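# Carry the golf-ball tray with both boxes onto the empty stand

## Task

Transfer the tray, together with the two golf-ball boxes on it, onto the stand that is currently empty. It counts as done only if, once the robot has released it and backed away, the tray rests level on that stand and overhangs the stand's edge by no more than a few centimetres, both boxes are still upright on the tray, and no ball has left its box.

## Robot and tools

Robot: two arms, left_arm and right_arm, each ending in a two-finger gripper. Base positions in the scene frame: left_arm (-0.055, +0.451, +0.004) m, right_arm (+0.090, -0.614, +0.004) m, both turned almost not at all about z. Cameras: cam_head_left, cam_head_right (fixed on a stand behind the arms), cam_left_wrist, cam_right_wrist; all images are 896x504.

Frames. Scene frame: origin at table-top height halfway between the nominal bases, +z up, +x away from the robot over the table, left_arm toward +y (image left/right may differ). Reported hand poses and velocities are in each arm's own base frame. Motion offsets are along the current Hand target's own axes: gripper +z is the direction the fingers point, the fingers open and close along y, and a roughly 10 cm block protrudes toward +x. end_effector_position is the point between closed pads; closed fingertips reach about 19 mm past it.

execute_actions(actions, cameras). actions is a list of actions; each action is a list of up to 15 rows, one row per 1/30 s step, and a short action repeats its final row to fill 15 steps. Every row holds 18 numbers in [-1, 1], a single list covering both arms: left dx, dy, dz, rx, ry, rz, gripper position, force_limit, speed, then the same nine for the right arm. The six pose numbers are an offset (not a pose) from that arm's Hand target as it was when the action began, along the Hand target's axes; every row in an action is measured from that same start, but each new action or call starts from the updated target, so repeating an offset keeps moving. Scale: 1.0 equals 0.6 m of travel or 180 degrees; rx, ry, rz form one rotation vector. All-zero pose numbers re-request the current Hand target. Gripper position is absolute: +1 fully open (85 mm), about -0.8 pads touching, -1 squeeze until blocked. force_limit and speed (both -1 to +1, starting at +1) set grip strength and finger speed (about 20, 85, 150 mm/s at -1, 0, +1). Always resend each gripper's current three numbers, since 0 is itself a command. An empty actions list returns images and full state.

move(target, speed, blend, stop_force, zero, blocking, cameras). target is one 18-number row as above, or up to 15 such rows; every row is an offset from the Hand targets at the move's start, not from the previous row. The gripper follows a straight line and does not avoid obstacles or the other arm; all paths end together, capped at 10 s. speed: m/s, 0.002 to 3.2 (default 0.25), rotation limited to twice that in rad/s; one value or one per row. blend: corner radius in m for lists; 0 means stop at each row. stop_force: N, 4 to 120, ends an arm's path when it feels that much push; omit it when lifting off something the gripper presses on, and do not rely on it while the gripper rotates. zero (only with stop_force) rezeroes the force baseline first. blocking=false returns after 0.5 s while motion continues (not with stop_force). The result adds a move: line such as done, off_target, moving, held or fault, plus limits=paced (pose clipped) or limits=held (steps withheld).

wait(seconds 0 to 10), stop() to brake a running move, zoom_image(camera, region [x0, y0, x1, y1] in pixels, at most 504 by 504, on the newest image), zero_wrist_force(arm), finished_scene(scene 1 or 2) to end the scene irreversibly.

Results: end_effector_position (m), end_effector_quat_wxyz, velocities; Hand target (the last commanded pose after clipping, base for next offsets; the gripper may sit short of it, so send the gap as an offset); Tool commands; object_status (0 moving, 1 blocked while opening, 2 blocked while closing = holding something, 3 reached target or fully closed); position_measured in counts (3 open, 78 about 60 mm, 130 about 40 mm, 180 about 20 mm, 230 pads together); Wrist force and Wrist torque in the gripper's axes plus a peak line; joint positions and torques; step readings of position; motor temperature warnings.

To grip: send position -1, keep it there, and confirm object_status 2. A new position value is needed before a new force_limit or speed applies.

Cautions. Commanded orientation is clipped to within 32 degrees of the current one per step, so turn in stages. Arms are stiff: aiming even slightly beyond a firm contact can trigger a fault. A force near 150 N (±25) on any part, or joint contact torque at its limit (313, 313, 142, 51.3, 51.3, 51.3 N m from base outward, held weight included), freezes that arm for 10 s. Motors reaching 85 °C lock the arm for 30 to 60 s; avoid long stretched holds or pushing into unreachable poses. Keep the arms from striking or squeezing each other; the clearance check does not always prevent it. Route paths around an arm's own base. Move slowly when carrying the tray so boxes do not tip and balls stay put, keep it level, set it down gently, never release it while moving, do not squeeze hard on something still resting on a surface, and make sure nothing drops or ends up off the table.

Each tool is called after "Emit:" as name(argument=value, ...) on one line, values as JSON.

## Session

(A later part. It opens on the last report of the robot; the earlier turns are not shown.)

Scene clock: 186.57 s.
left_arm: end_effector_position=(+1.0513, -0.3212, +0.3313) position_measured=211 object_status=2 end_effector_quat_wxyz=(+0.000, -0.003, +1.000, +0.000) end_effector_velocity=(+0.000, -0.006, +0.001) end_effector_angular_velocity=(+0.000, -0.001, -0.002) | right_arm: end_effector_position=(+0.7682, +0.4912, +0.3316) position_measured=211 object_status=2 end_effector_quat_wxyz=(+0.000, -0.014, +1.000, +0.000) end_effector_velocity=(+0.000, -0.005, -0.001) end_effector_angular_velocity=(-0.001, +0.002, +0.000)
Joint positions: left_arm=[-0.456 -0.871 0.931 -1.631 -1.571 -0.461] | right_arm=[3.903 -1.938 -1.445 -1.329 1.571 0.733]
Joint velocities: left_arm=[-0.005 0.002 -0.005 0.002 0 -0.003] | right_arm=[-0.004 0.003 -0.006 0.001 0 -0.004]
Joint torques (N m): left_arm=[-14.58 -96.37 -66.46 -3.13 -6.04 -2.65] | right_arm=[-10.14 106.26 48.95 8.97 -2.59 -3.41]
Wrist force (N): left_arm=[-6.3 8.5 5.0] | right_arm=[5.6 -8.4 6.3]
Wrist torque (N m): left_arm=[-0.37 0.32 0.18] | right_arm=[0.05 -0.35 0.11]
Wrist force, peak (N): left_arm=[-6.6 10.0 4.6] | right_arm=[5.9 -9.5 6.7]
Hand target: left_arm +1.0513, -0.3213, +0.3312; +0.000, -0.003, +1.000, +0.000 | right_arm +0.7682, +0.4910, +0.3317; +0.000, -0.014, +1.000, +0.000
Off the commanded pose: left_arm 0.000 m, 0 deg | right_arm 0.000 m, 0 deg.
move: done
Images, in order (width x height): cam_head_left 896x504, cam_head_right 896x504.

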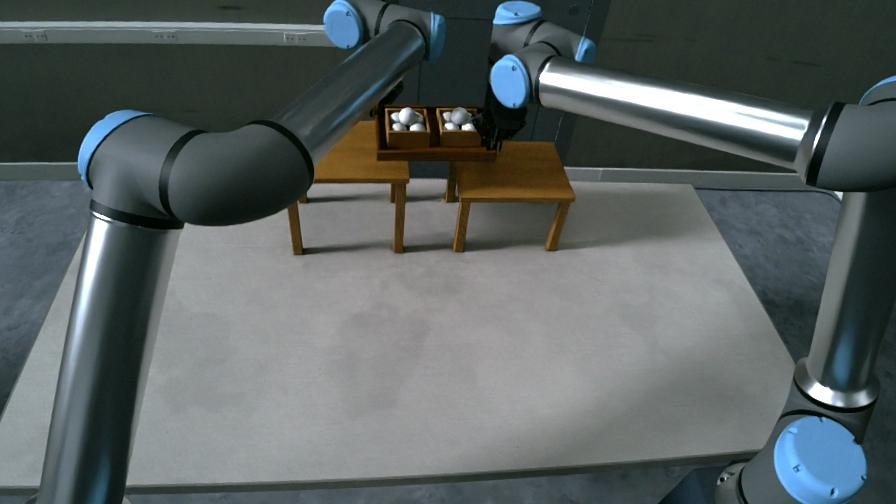

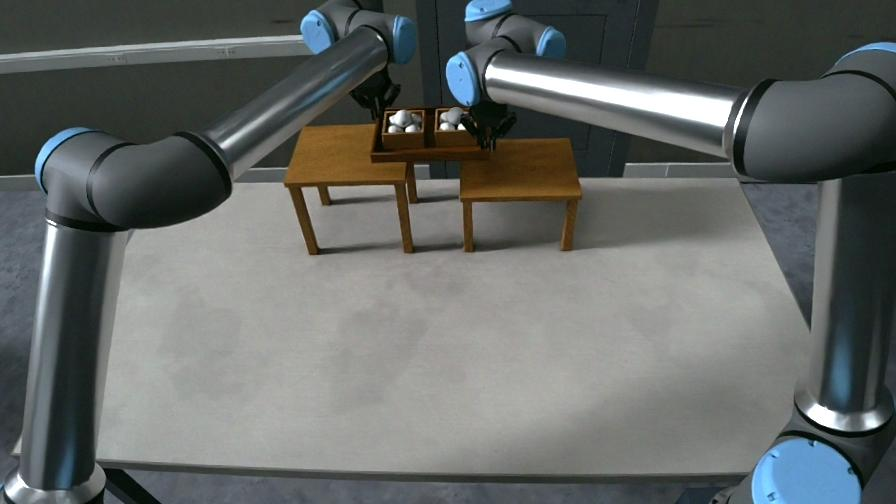

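Emit:
move(target=[-0.0026, 0.3578, 0, 0, 0, 0, -1, -0.5, -1, -0.0026, 0.3576, 0, 0, 0, 0, -1, -0.5, -1], cameras=["all"], speed=0.09)

Emit:
zoom_image(camera="cam_head_left", region=[270, 90, 430, 220])

Emit:
zoom_image(camera="cam_head_right", region=[270, 90, 430, 220])

Emit:
zoom_image(camera="cam_left_wrist", region=[420, 0, 560, 440])

Scene clock: 194.27 s.
left_arm: end_effector_position=(+1.0516, -0.1066, +0.3312) position_measured=211 object_status=2 end_effector_quat_wxyz=(+0.000, -0.003, +1.000, +0.000) | right_arm: end_effector_position=(+0.7636, +0.7056, +0.3316) position_measured=211 object_status=2 end_effector_quat_wxyz=(+0.000, -0.014, +1.000, +0.000)
Joint positions: left_arm=[-0.266 -0.953 1.068 -1.686 -1.571 -0.272] | right_arm=[4.056 -2.156 -1.118 -1.438 1.571 0.886]
Joint torques (N m): left_arm=[-18.77 -93.23 -61.71 -5.17 -7.21 -2.16] | right_arm=[-10.56 126.43 50.14 10.47 -2.27 -2.88]
Wrist force (N): left_arm=[-6.0 7.3 5.2] | right_arm=[5.3 -7.8 5.9]
Wrist torque (N m): left_arm=[-0.49 0.31 0.20] | right_arm=[-0.03 -0.39 0.05]
Wrist force, peak (N): left_arm=[-7.1 10.2 5.3] | right_arm=[6.0 -11.7 5.7]
Hand target: left_arm +1.0516, -0.1066, +0.3312; +0.000, -0.003, +1.000, +0.000 | right_arm +0.7637, +0.7056, +0.3318; +0.000, -0.014, +1.000, +0.000
Off the commanded pose: left_arm 0.000 m, 0 deg | right_arm 0.000 m, 0 deg.
move: done

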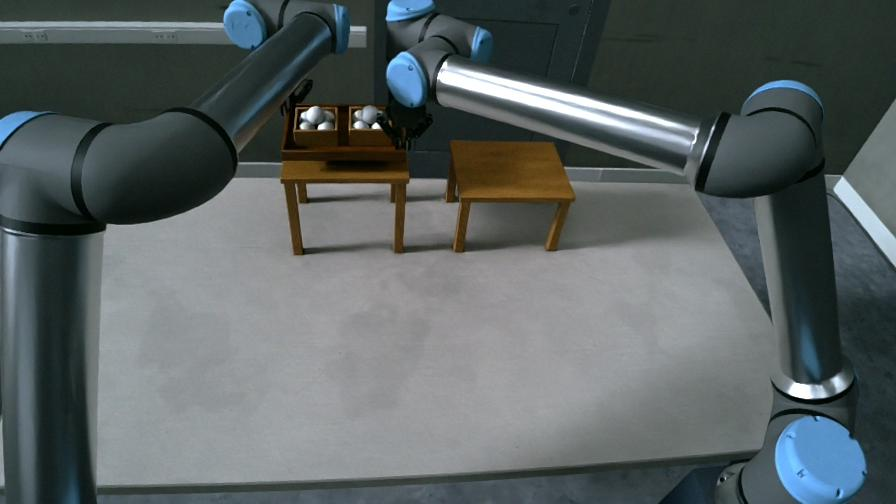

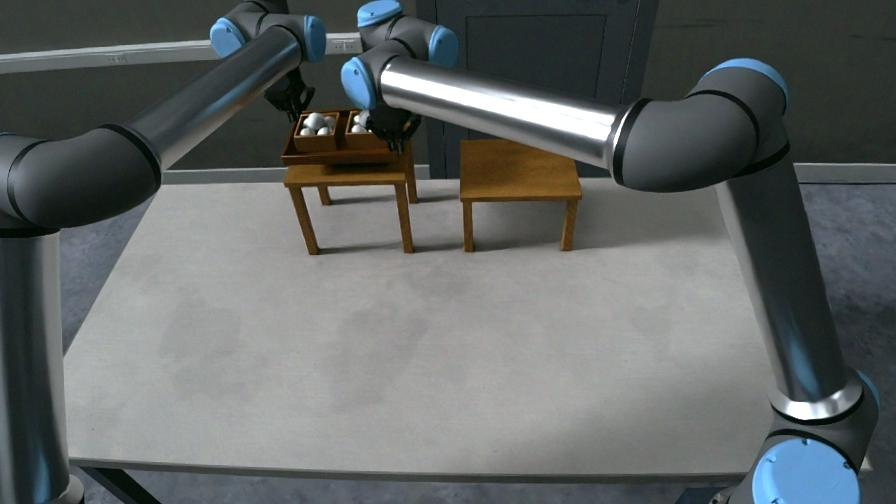

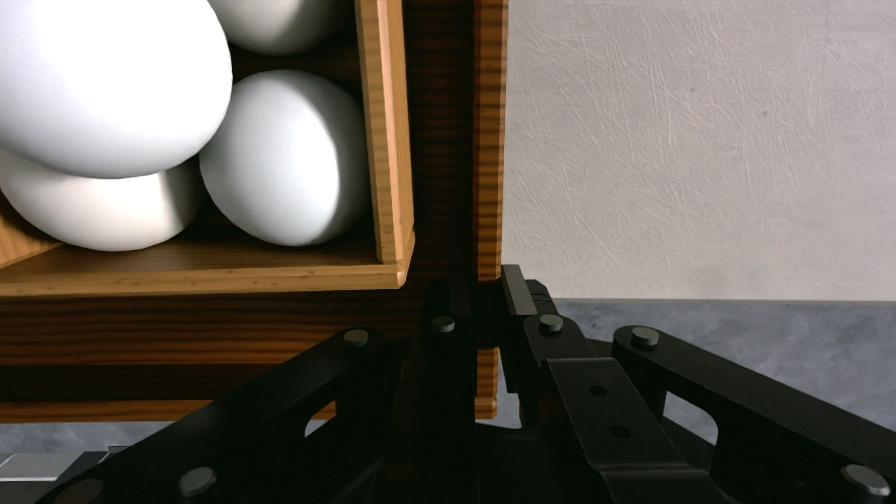

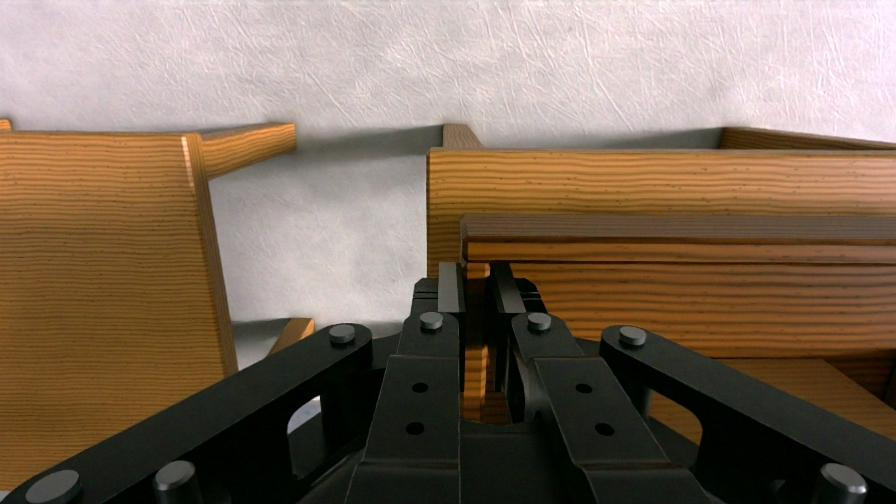

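Scaled by 3.150 from the camera's 896x504 image, which has a finer 1280x720 frame.

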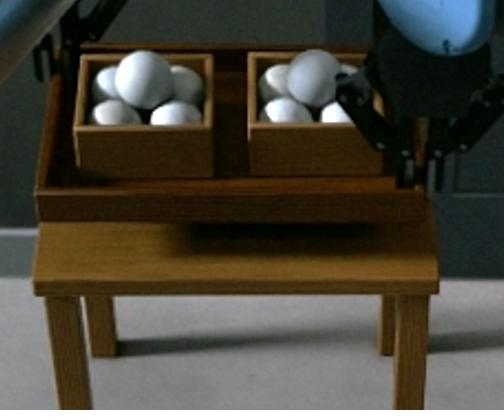

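Scaled by 3.150 from the camera's 896x504 image, which has a finer 1280x720 frame.

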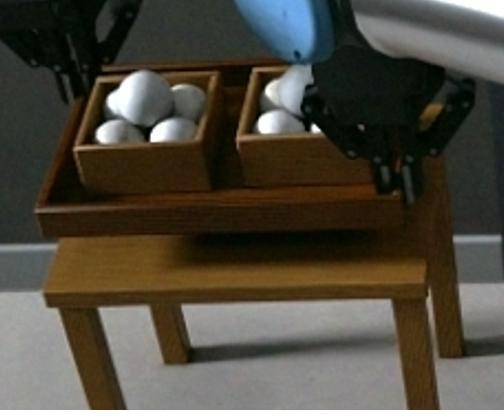

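Scaled by 1.145 from the camera's 896x504 image, which has a finer 1280x720 frame.

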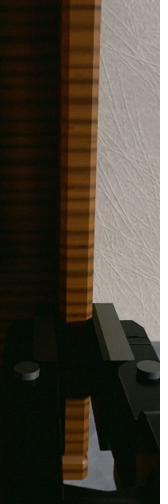

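Emit:
move(target=[0, 0, 0.055, 0, 0, 0, -1, -0.5, -1, 0, 0, 0.055, 0, 0, 0, -1, -0.5, -1], cameras=["cam_head_left", "cam_right_wrist"], speed=0.05)

Emit:
zoom_image(camera="cam_head_left", region=[270, 90, 430, 220])

Scene clock: 210.13 s.
left_arm: end_effector_position=(+1.0517, -0.1066, +0.2979) position_measured=211 object_status=2 end_effector_quat_wxyz=(+0.000, -0.003, +1.000, +0.000) end_effector_velocity=(+0.000, +0.000, +0.003) end_effector_angular_velocity=(+0.000, +0.000, +0.000) | right_arm: end_effector_position=(+0.7637, +0.7056, +0.2985) position_measured=211 object_status=2 end_effector_quat_wxyz=(+0.000, -0.014, +1.000, +0.000) end_effector_velocity=(+0.000, -0.001, +0.002) end_effector_angular_velocity=(-0.002, +0.002, -0.001)
Joint positions: left_arm=[-0.266 -0.945 1.112 -1.739 -1.571 -0.272] | right_arm=[4.056 -2.166 -1.162 -1.384 1.571 0.886]
Joint velocities: left_arm=[0 0 -0.004 0.005 0 0] | right_arm=[-0.001 0.001 0.004 -0.007 0 0]
Joint torques (N m): left_arm=[-12.47 -112.6 -61.46 -1.81 -1.66 -1.79] | right_arm=[-3.31 118.91 65.43 5.04 -2.1 -2.66]
Wrist force (N): left_arm=[-6.7 8.8 5.1] | right_arm=[5.9 -8.3 5.7]
Wrist torque (N m): left_arm=[-0.36 0.38 0.20] | right_arm=[0.00 -0.42 0.12]
Wrist force, peak (N): left_arm=[-7.1 9.9 3.6] | right_arm=[6.2 -8.8 5.1]
Hand target: left_arm +1.0517, -0.1066, +0.2982; +0.000, -0.003, +1.000, +0.000 | right_arm +0.7637, +0.7056, +0.2988; +0.000, -0.014, +1.000, +0.000
Off the commanded pose: left_arm 0.000 m, 0 deg | right_arm 0.000 m, 0 deg.
move: done
Images, in order (width x height): cam_head_left 896x504, cam_right_wrist 896x504.

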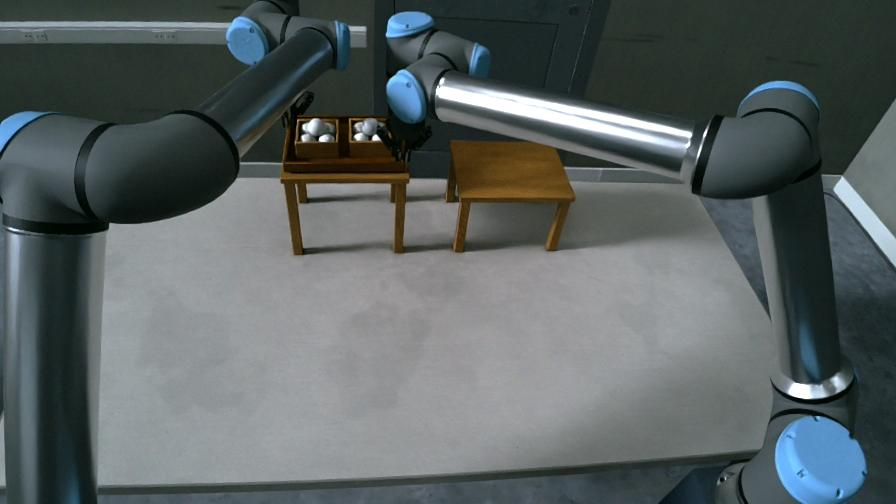

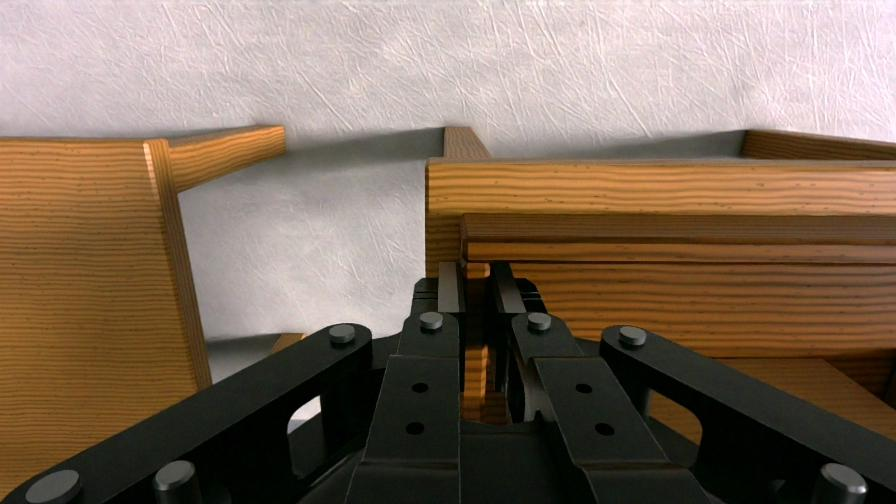

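Scaled by 3.150 from the camera's 896x504 image, which has a finer 1280x720 frame.

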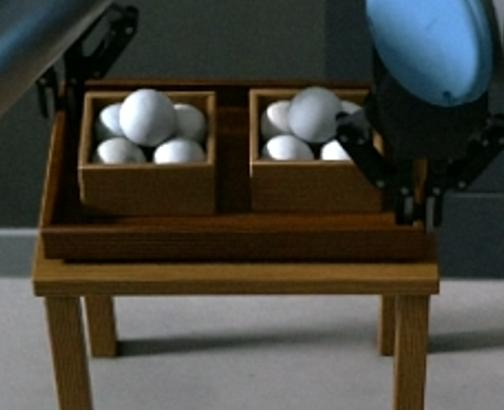

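Emit:
move(target=[0, 0, 0.042, 0, 0, 0, -1, -0.5, -1, 0, 0, 0.042, 0, 0, 0, -1, -0.5, -1], cameras=["cam_left_wrist", "cam_right_wrist"], speed=0.007, stop_force=4)

Scene clock: 216.40 s.
left_arm: end_effector_position=(+1.0517, -0.1066, +0.2924) position_measured=211 object_status=2 end_effector_quat_wxyz=(+0.000, -0.003, +1.000, +0.000) | right_arm: end_effector_position=(+0.7637, +0.7056, +0.2935) position_measured=211 object_status=2 end_effector_quat_wxyz=(+0.000, -0.014, +1.000, +0.000)
Joint positions: left_arm=[-0.266 -0.943 1.119 -1.748 -1.571 -0.272] | right_arm=[4.056 -2.167 -1.168 -1.376 1.571 0.886]
Joint torques (N m): left_arm=[-15.91 -103.32 -57.96 -1.57 -1.25 -1.28] | right_arm=[12.48 113.68 62.91 5.41 -1.85 -0.57]
Wrist force (N): left_arm=[-7.6 9.4 1.0] | right_arm=[5.3 -8.0 4.8]
Wrist torque (N m): left_arm=[-0.24 0.36 0.21] | right_arm=[0.08 -0.41 0.13]
Wrist force, peak (N): left_arm=[-3.4 11.9 -9.0] | right_arm=[9.4 -10.0 -8.6]
Hand target: left_arm +1.0517, -0.1066, +0.2924; +0.000, -0.003, +1.000, +0.000 (not the last commanded pose) | right_arm +0.7637, +0.7056, +0.2935; +0.000, -0.014, +1.000, +0.000 (not the last commanded pose)
Off the commanded pose: left_arm 0.019 m, 0 deg | right_arm 0.020 m, 0 deg.
move: contact (left_arm, right_arm)
Images, in order (width x height): cam_left_wrist 896x504, cam_right_wrist 896x504.

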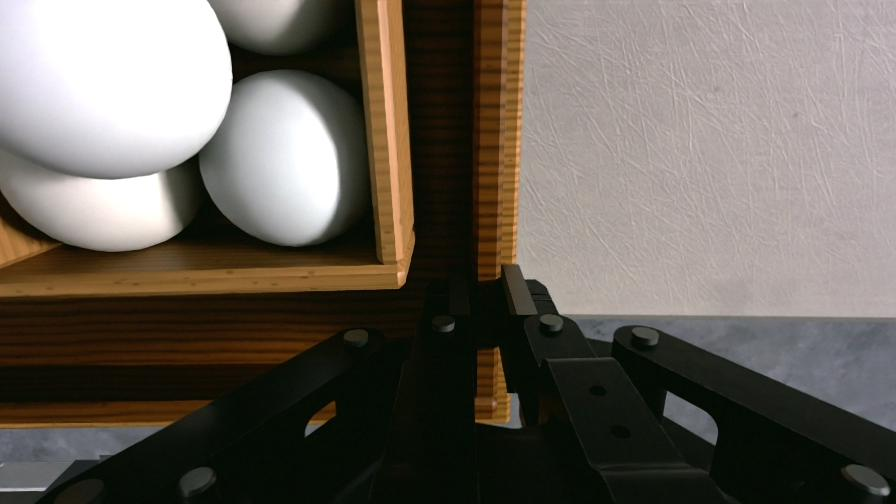

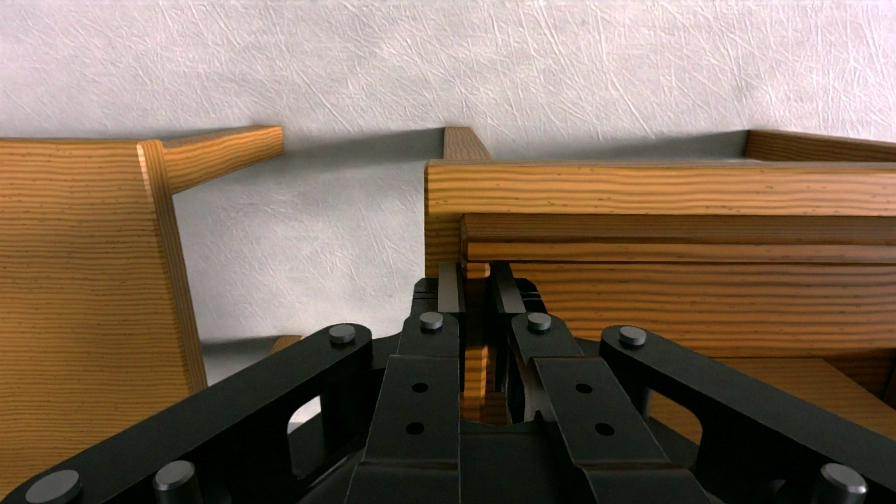

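Emit:
move(target=[0, 0, 0.002, 0, 0, 0, -1, -0.5, -1, 0, 0, 0.004, 0, 0, 0, -1, -0.5, -1], cameras=[], speed=0.004, stop_force=5, zero=false)

Scene clock: 223.57 s.
left_arm: end_effector_position=(+1.0517, -0.1066, +0.2923) position_measured=211 object_status=2 end_effector_quat_wxyz=(+0.000, -0.003, +1.000, +0.000) | right_arm: end_effector_position=(+0.7637, +0.7056, +0.2935) position_measured=211 object_status=2 end_effector_quat_wxyz=(+0.000, -0.014, +1.000, +0.000)
Joint positions: left_arm=[-0.266 -0.943 1.119 -1.748 -1.571 -0.272] | right_arm=[4.056 -2.167 -1.168 -1.376 1.571 0.886]
Joint torques (N m): left_arm=[-14.68 -101.69 -54.45 -2.2 -1.1 -1.46] | right_arm=[6.01 113.38 62.15 5.63 -2.2 0.04]
Wrist force (N): left_arm=[-5.2 12.6 -4.1] | right_arm=[7.5 -11.1 -0.5]
Wrist torque (N m): left_arm=[-0.34 0.44 0.22] | right_arm=[0.16 -0.36 0.12]
Wrist force, peak (N): left_arm=[-5.4 13.1 -4.3] | right_arm=[9.6 -12.2 -6.4]
Hand target: left_arm +1.0517, -0.1066, +0.2924; +0.000, -0.003, +1.000, +0.000 (not the last commanded pose) | right_arm +0.7637, +0.7056, +0.2935; +0.000, -0.014, +1.000, +0.000 (not the last commanded pose)
Off the commanded pose: left_arm 0.001 m, 0 deg | right_arm 0.002 m, 0 deg.
move: contact (left_arm, right_arm)
No camera images: "cameras" was empty.

Emit:
move(target=[0, 0, 0, 0, 0, 0, -0.29, -0.5, -1, 0, 0, 0, 0, 0, 0, -0.29, -0.5, -1], cameras=["cam_left_wrist", "cam_right_wrist"], speed=0.02)

Scene clock: 235.87 s.
left_arm: end_effector_position=(+1.0517, -0.1066, +0.2924) position_measured=165 object_status=0 end_effector_quat_wxyz=(+0.000, -0.003, +1.000, +0.000) | right_arm: end_effector_position=(+0.7637, +0.7056, +0.2935) position_measured=165 object_status=0 end_effector_quat_wxyz=(+0.000, -0.014, +1.000, +0.000)
Joint positions: left_arm=[-0.267 -0.943 1.119 -1.748 -1.571 -0.272] | right_arm=[4.056 -2.167 -1.168 -1.376 1.571 0.886]
Joint torques (N m): left_arm=[0.79 -104.16 -55.43 -3.51 -1.1 -1.5] | right_arm=[7.41 114.06 40.8 5.84 -2.16 -0.72]
Wrist force (N): left_arm=[-2.3 -0.3 -0.8] | right_arm=[0.8 1.5 0.9]
Wrist torque (N m): left_arm=[-0.10 0.44 0.15] | right_arm=[0.07 -0.33 0.10]
Wrist force, peak (N): left_arm=[-5.2 12.9 -4.2] | right_arm=[7.4 -11.6 0.4]
Hand target: left_arm +1.0517, -0.1066, +0.2924; +0.000, -0.003, +1.000, +0.000 | right_arm +0.7637, +0.7056, +0.2935; +0.000, -0.014, +1.000, +0.000
Off the commanded pose: left_arm 0.000 m, 0 deg | right_arm 0.000 m, 0 deg.
move: done
Images, in order (width x height): cam_left_wrist 896x504, cam_right_wrist 896x504.

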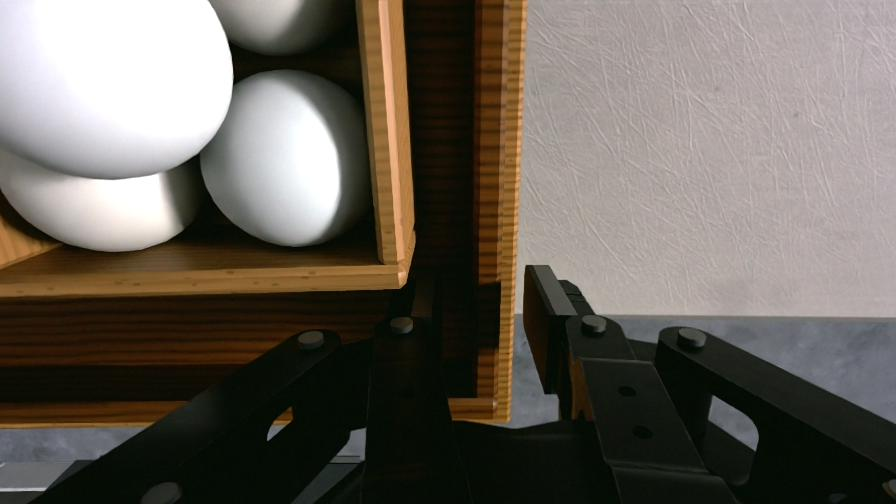

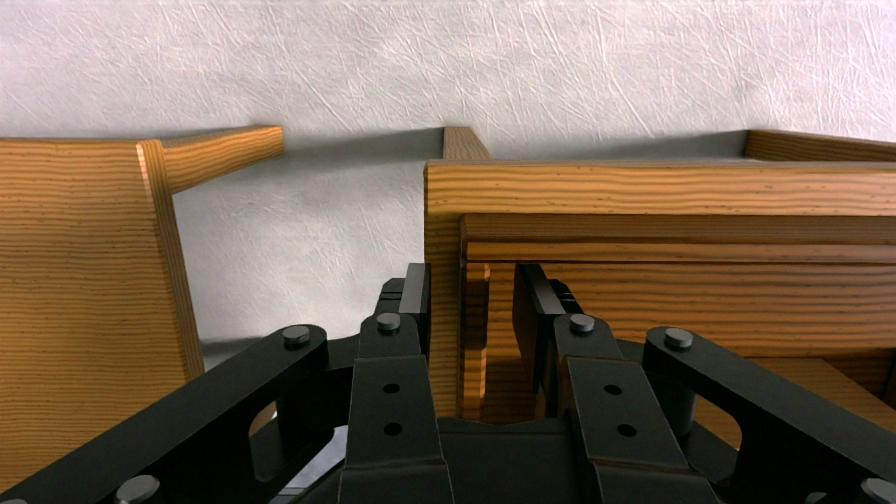

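Emit:
move(target=[[0, 0, -0.1, 0, 0, 0, -0.29, -0.5, -1, 0, 0, -0.1, 0, 0, 0, -0.29, -0.5, -1], [0, 0.15, -0.33, 0, 0, 0, -0.29, -0.5, -1, 0, -0.15, -0.33, 0, 0, 0, -0.29, -0.5, -1]], cameras=["all"], speed=[0.06, 0.15], blend=[0.01, 0])

Emit:
zoom_image(camera="cam_head_left", region=[260, 90, 440, 220])

Emit:
zoom_image(camera="cam_head_right", region=[260, 90, 440, 220])

Scene clock: 245.23 s.
left_arm: end_effector_position=(+1.0511, -0.0165, +0.4901) position_measured=165 object_status=3 end_effector_quat_wxyz=(+0.000, -0.003, +1.000, +0.000) | right_arm: end_effector_position=(+0.7663, +0.6154, +0.4915) position_measured=165 object_status=3 end_effector_quat_wxyz=(+0.000, -0.014, +1.000, +0.000)
Joint positions: left_arm=[-0.182 -0.957 0.795 -1.409 -1.571 -0.188] | right_arm=[3.996 -2.041 -1.015 -1.655 1.571 0.826]
Joint torques (N m): left_arm=[-4.72 -107.5 -54.44 -5.15 -2.51 -1.43] | right_arm=[10.03 84.94 46.55 6.18 0.64 4.41]
Wrist force (N): left_arm=[-2.1 -0.5 -1.0] | right_arm=[1.0 1.3 1.2]
Wrist torque (N m): left_arm=[-0.12 0.39 0.12] | right_arm=[0.04 -0.35 0.14]
Wrist force, peak (N): left_arm=[-1.8 0.7 -3.4] | right_arm=[1.2 3.0 1.4]
Hand target: left_arm +1.0511, -0.0165, +0.4903; +0.000, -0.003, +1.000, +0.000 | right_arm +0.7662, +0.6155, +0.4914; +0.000, -0.014, +1.000, +0.000
Off the commanded pose: left_arm 0.000 m, 0 deg | right_arm 0.000 m, 0 deg.
move: done

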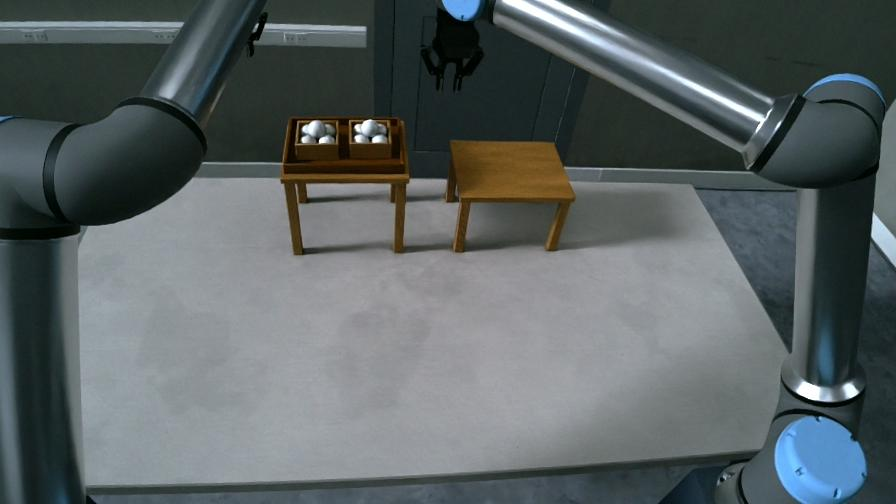

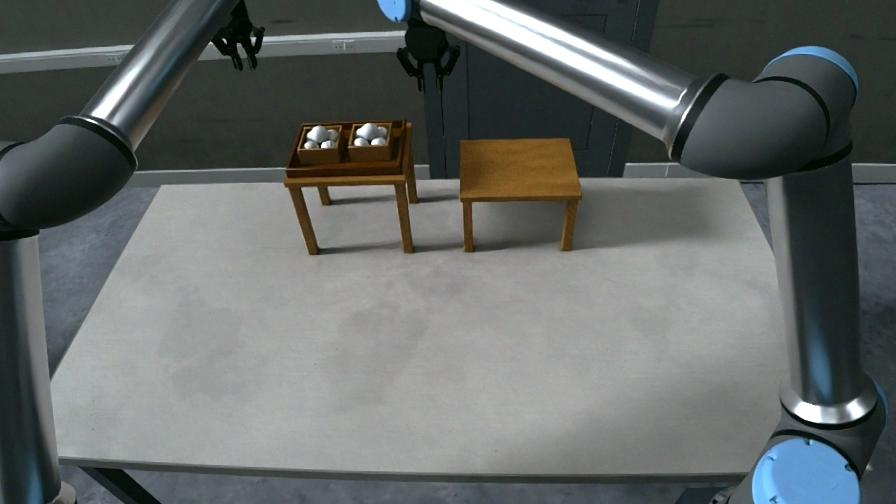

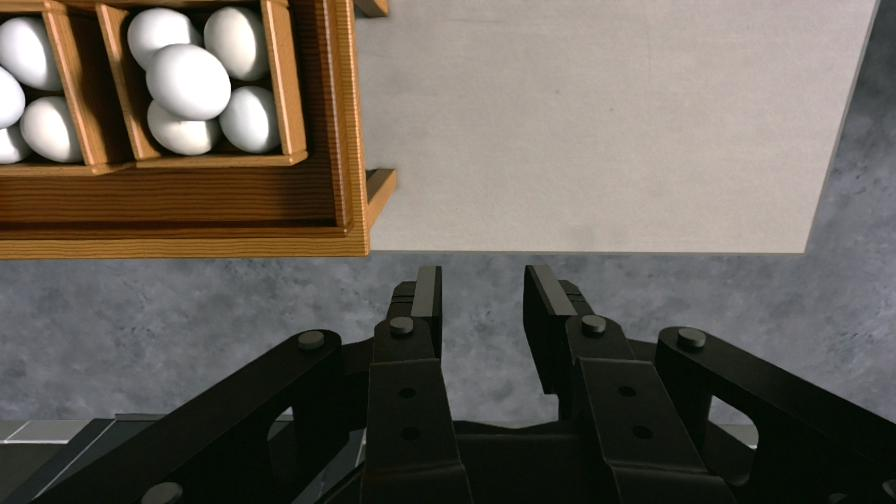

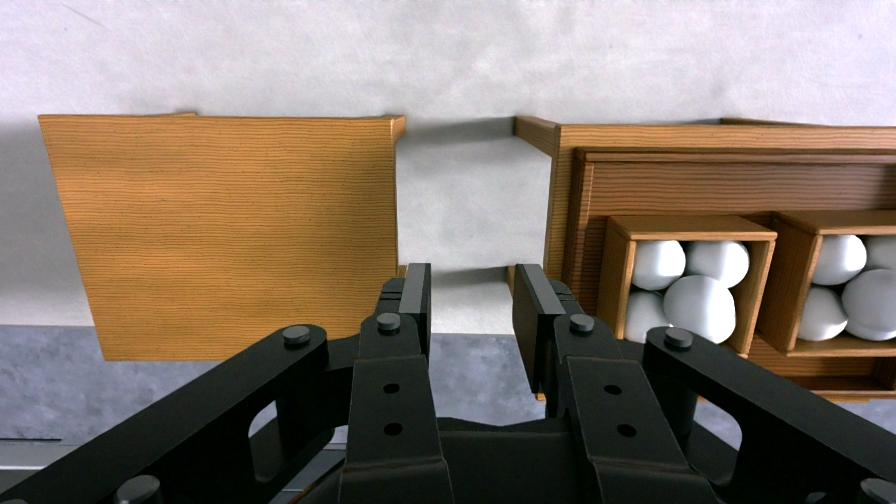

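Scaled by 2.800 from the camera's 896x504 image, which has a finer 1280x720 frame.

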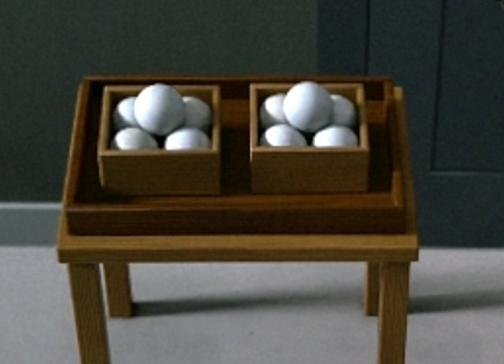

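Scaled by 2.800 from the camera's 896x504 image, which has a finer 1280x720 frame.

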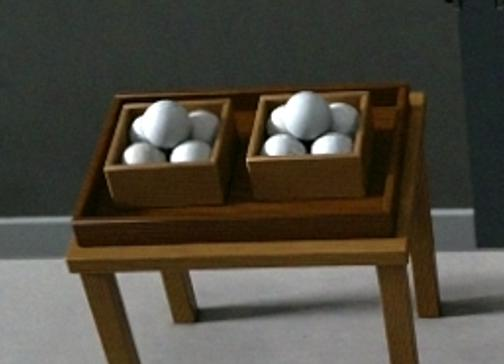

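The tray is sitting level on the second stand. Both boxes are upright with all their balls, and the arms are clear.

Emit:
finished_scene(scene=2)

The scene is finished: the task was done.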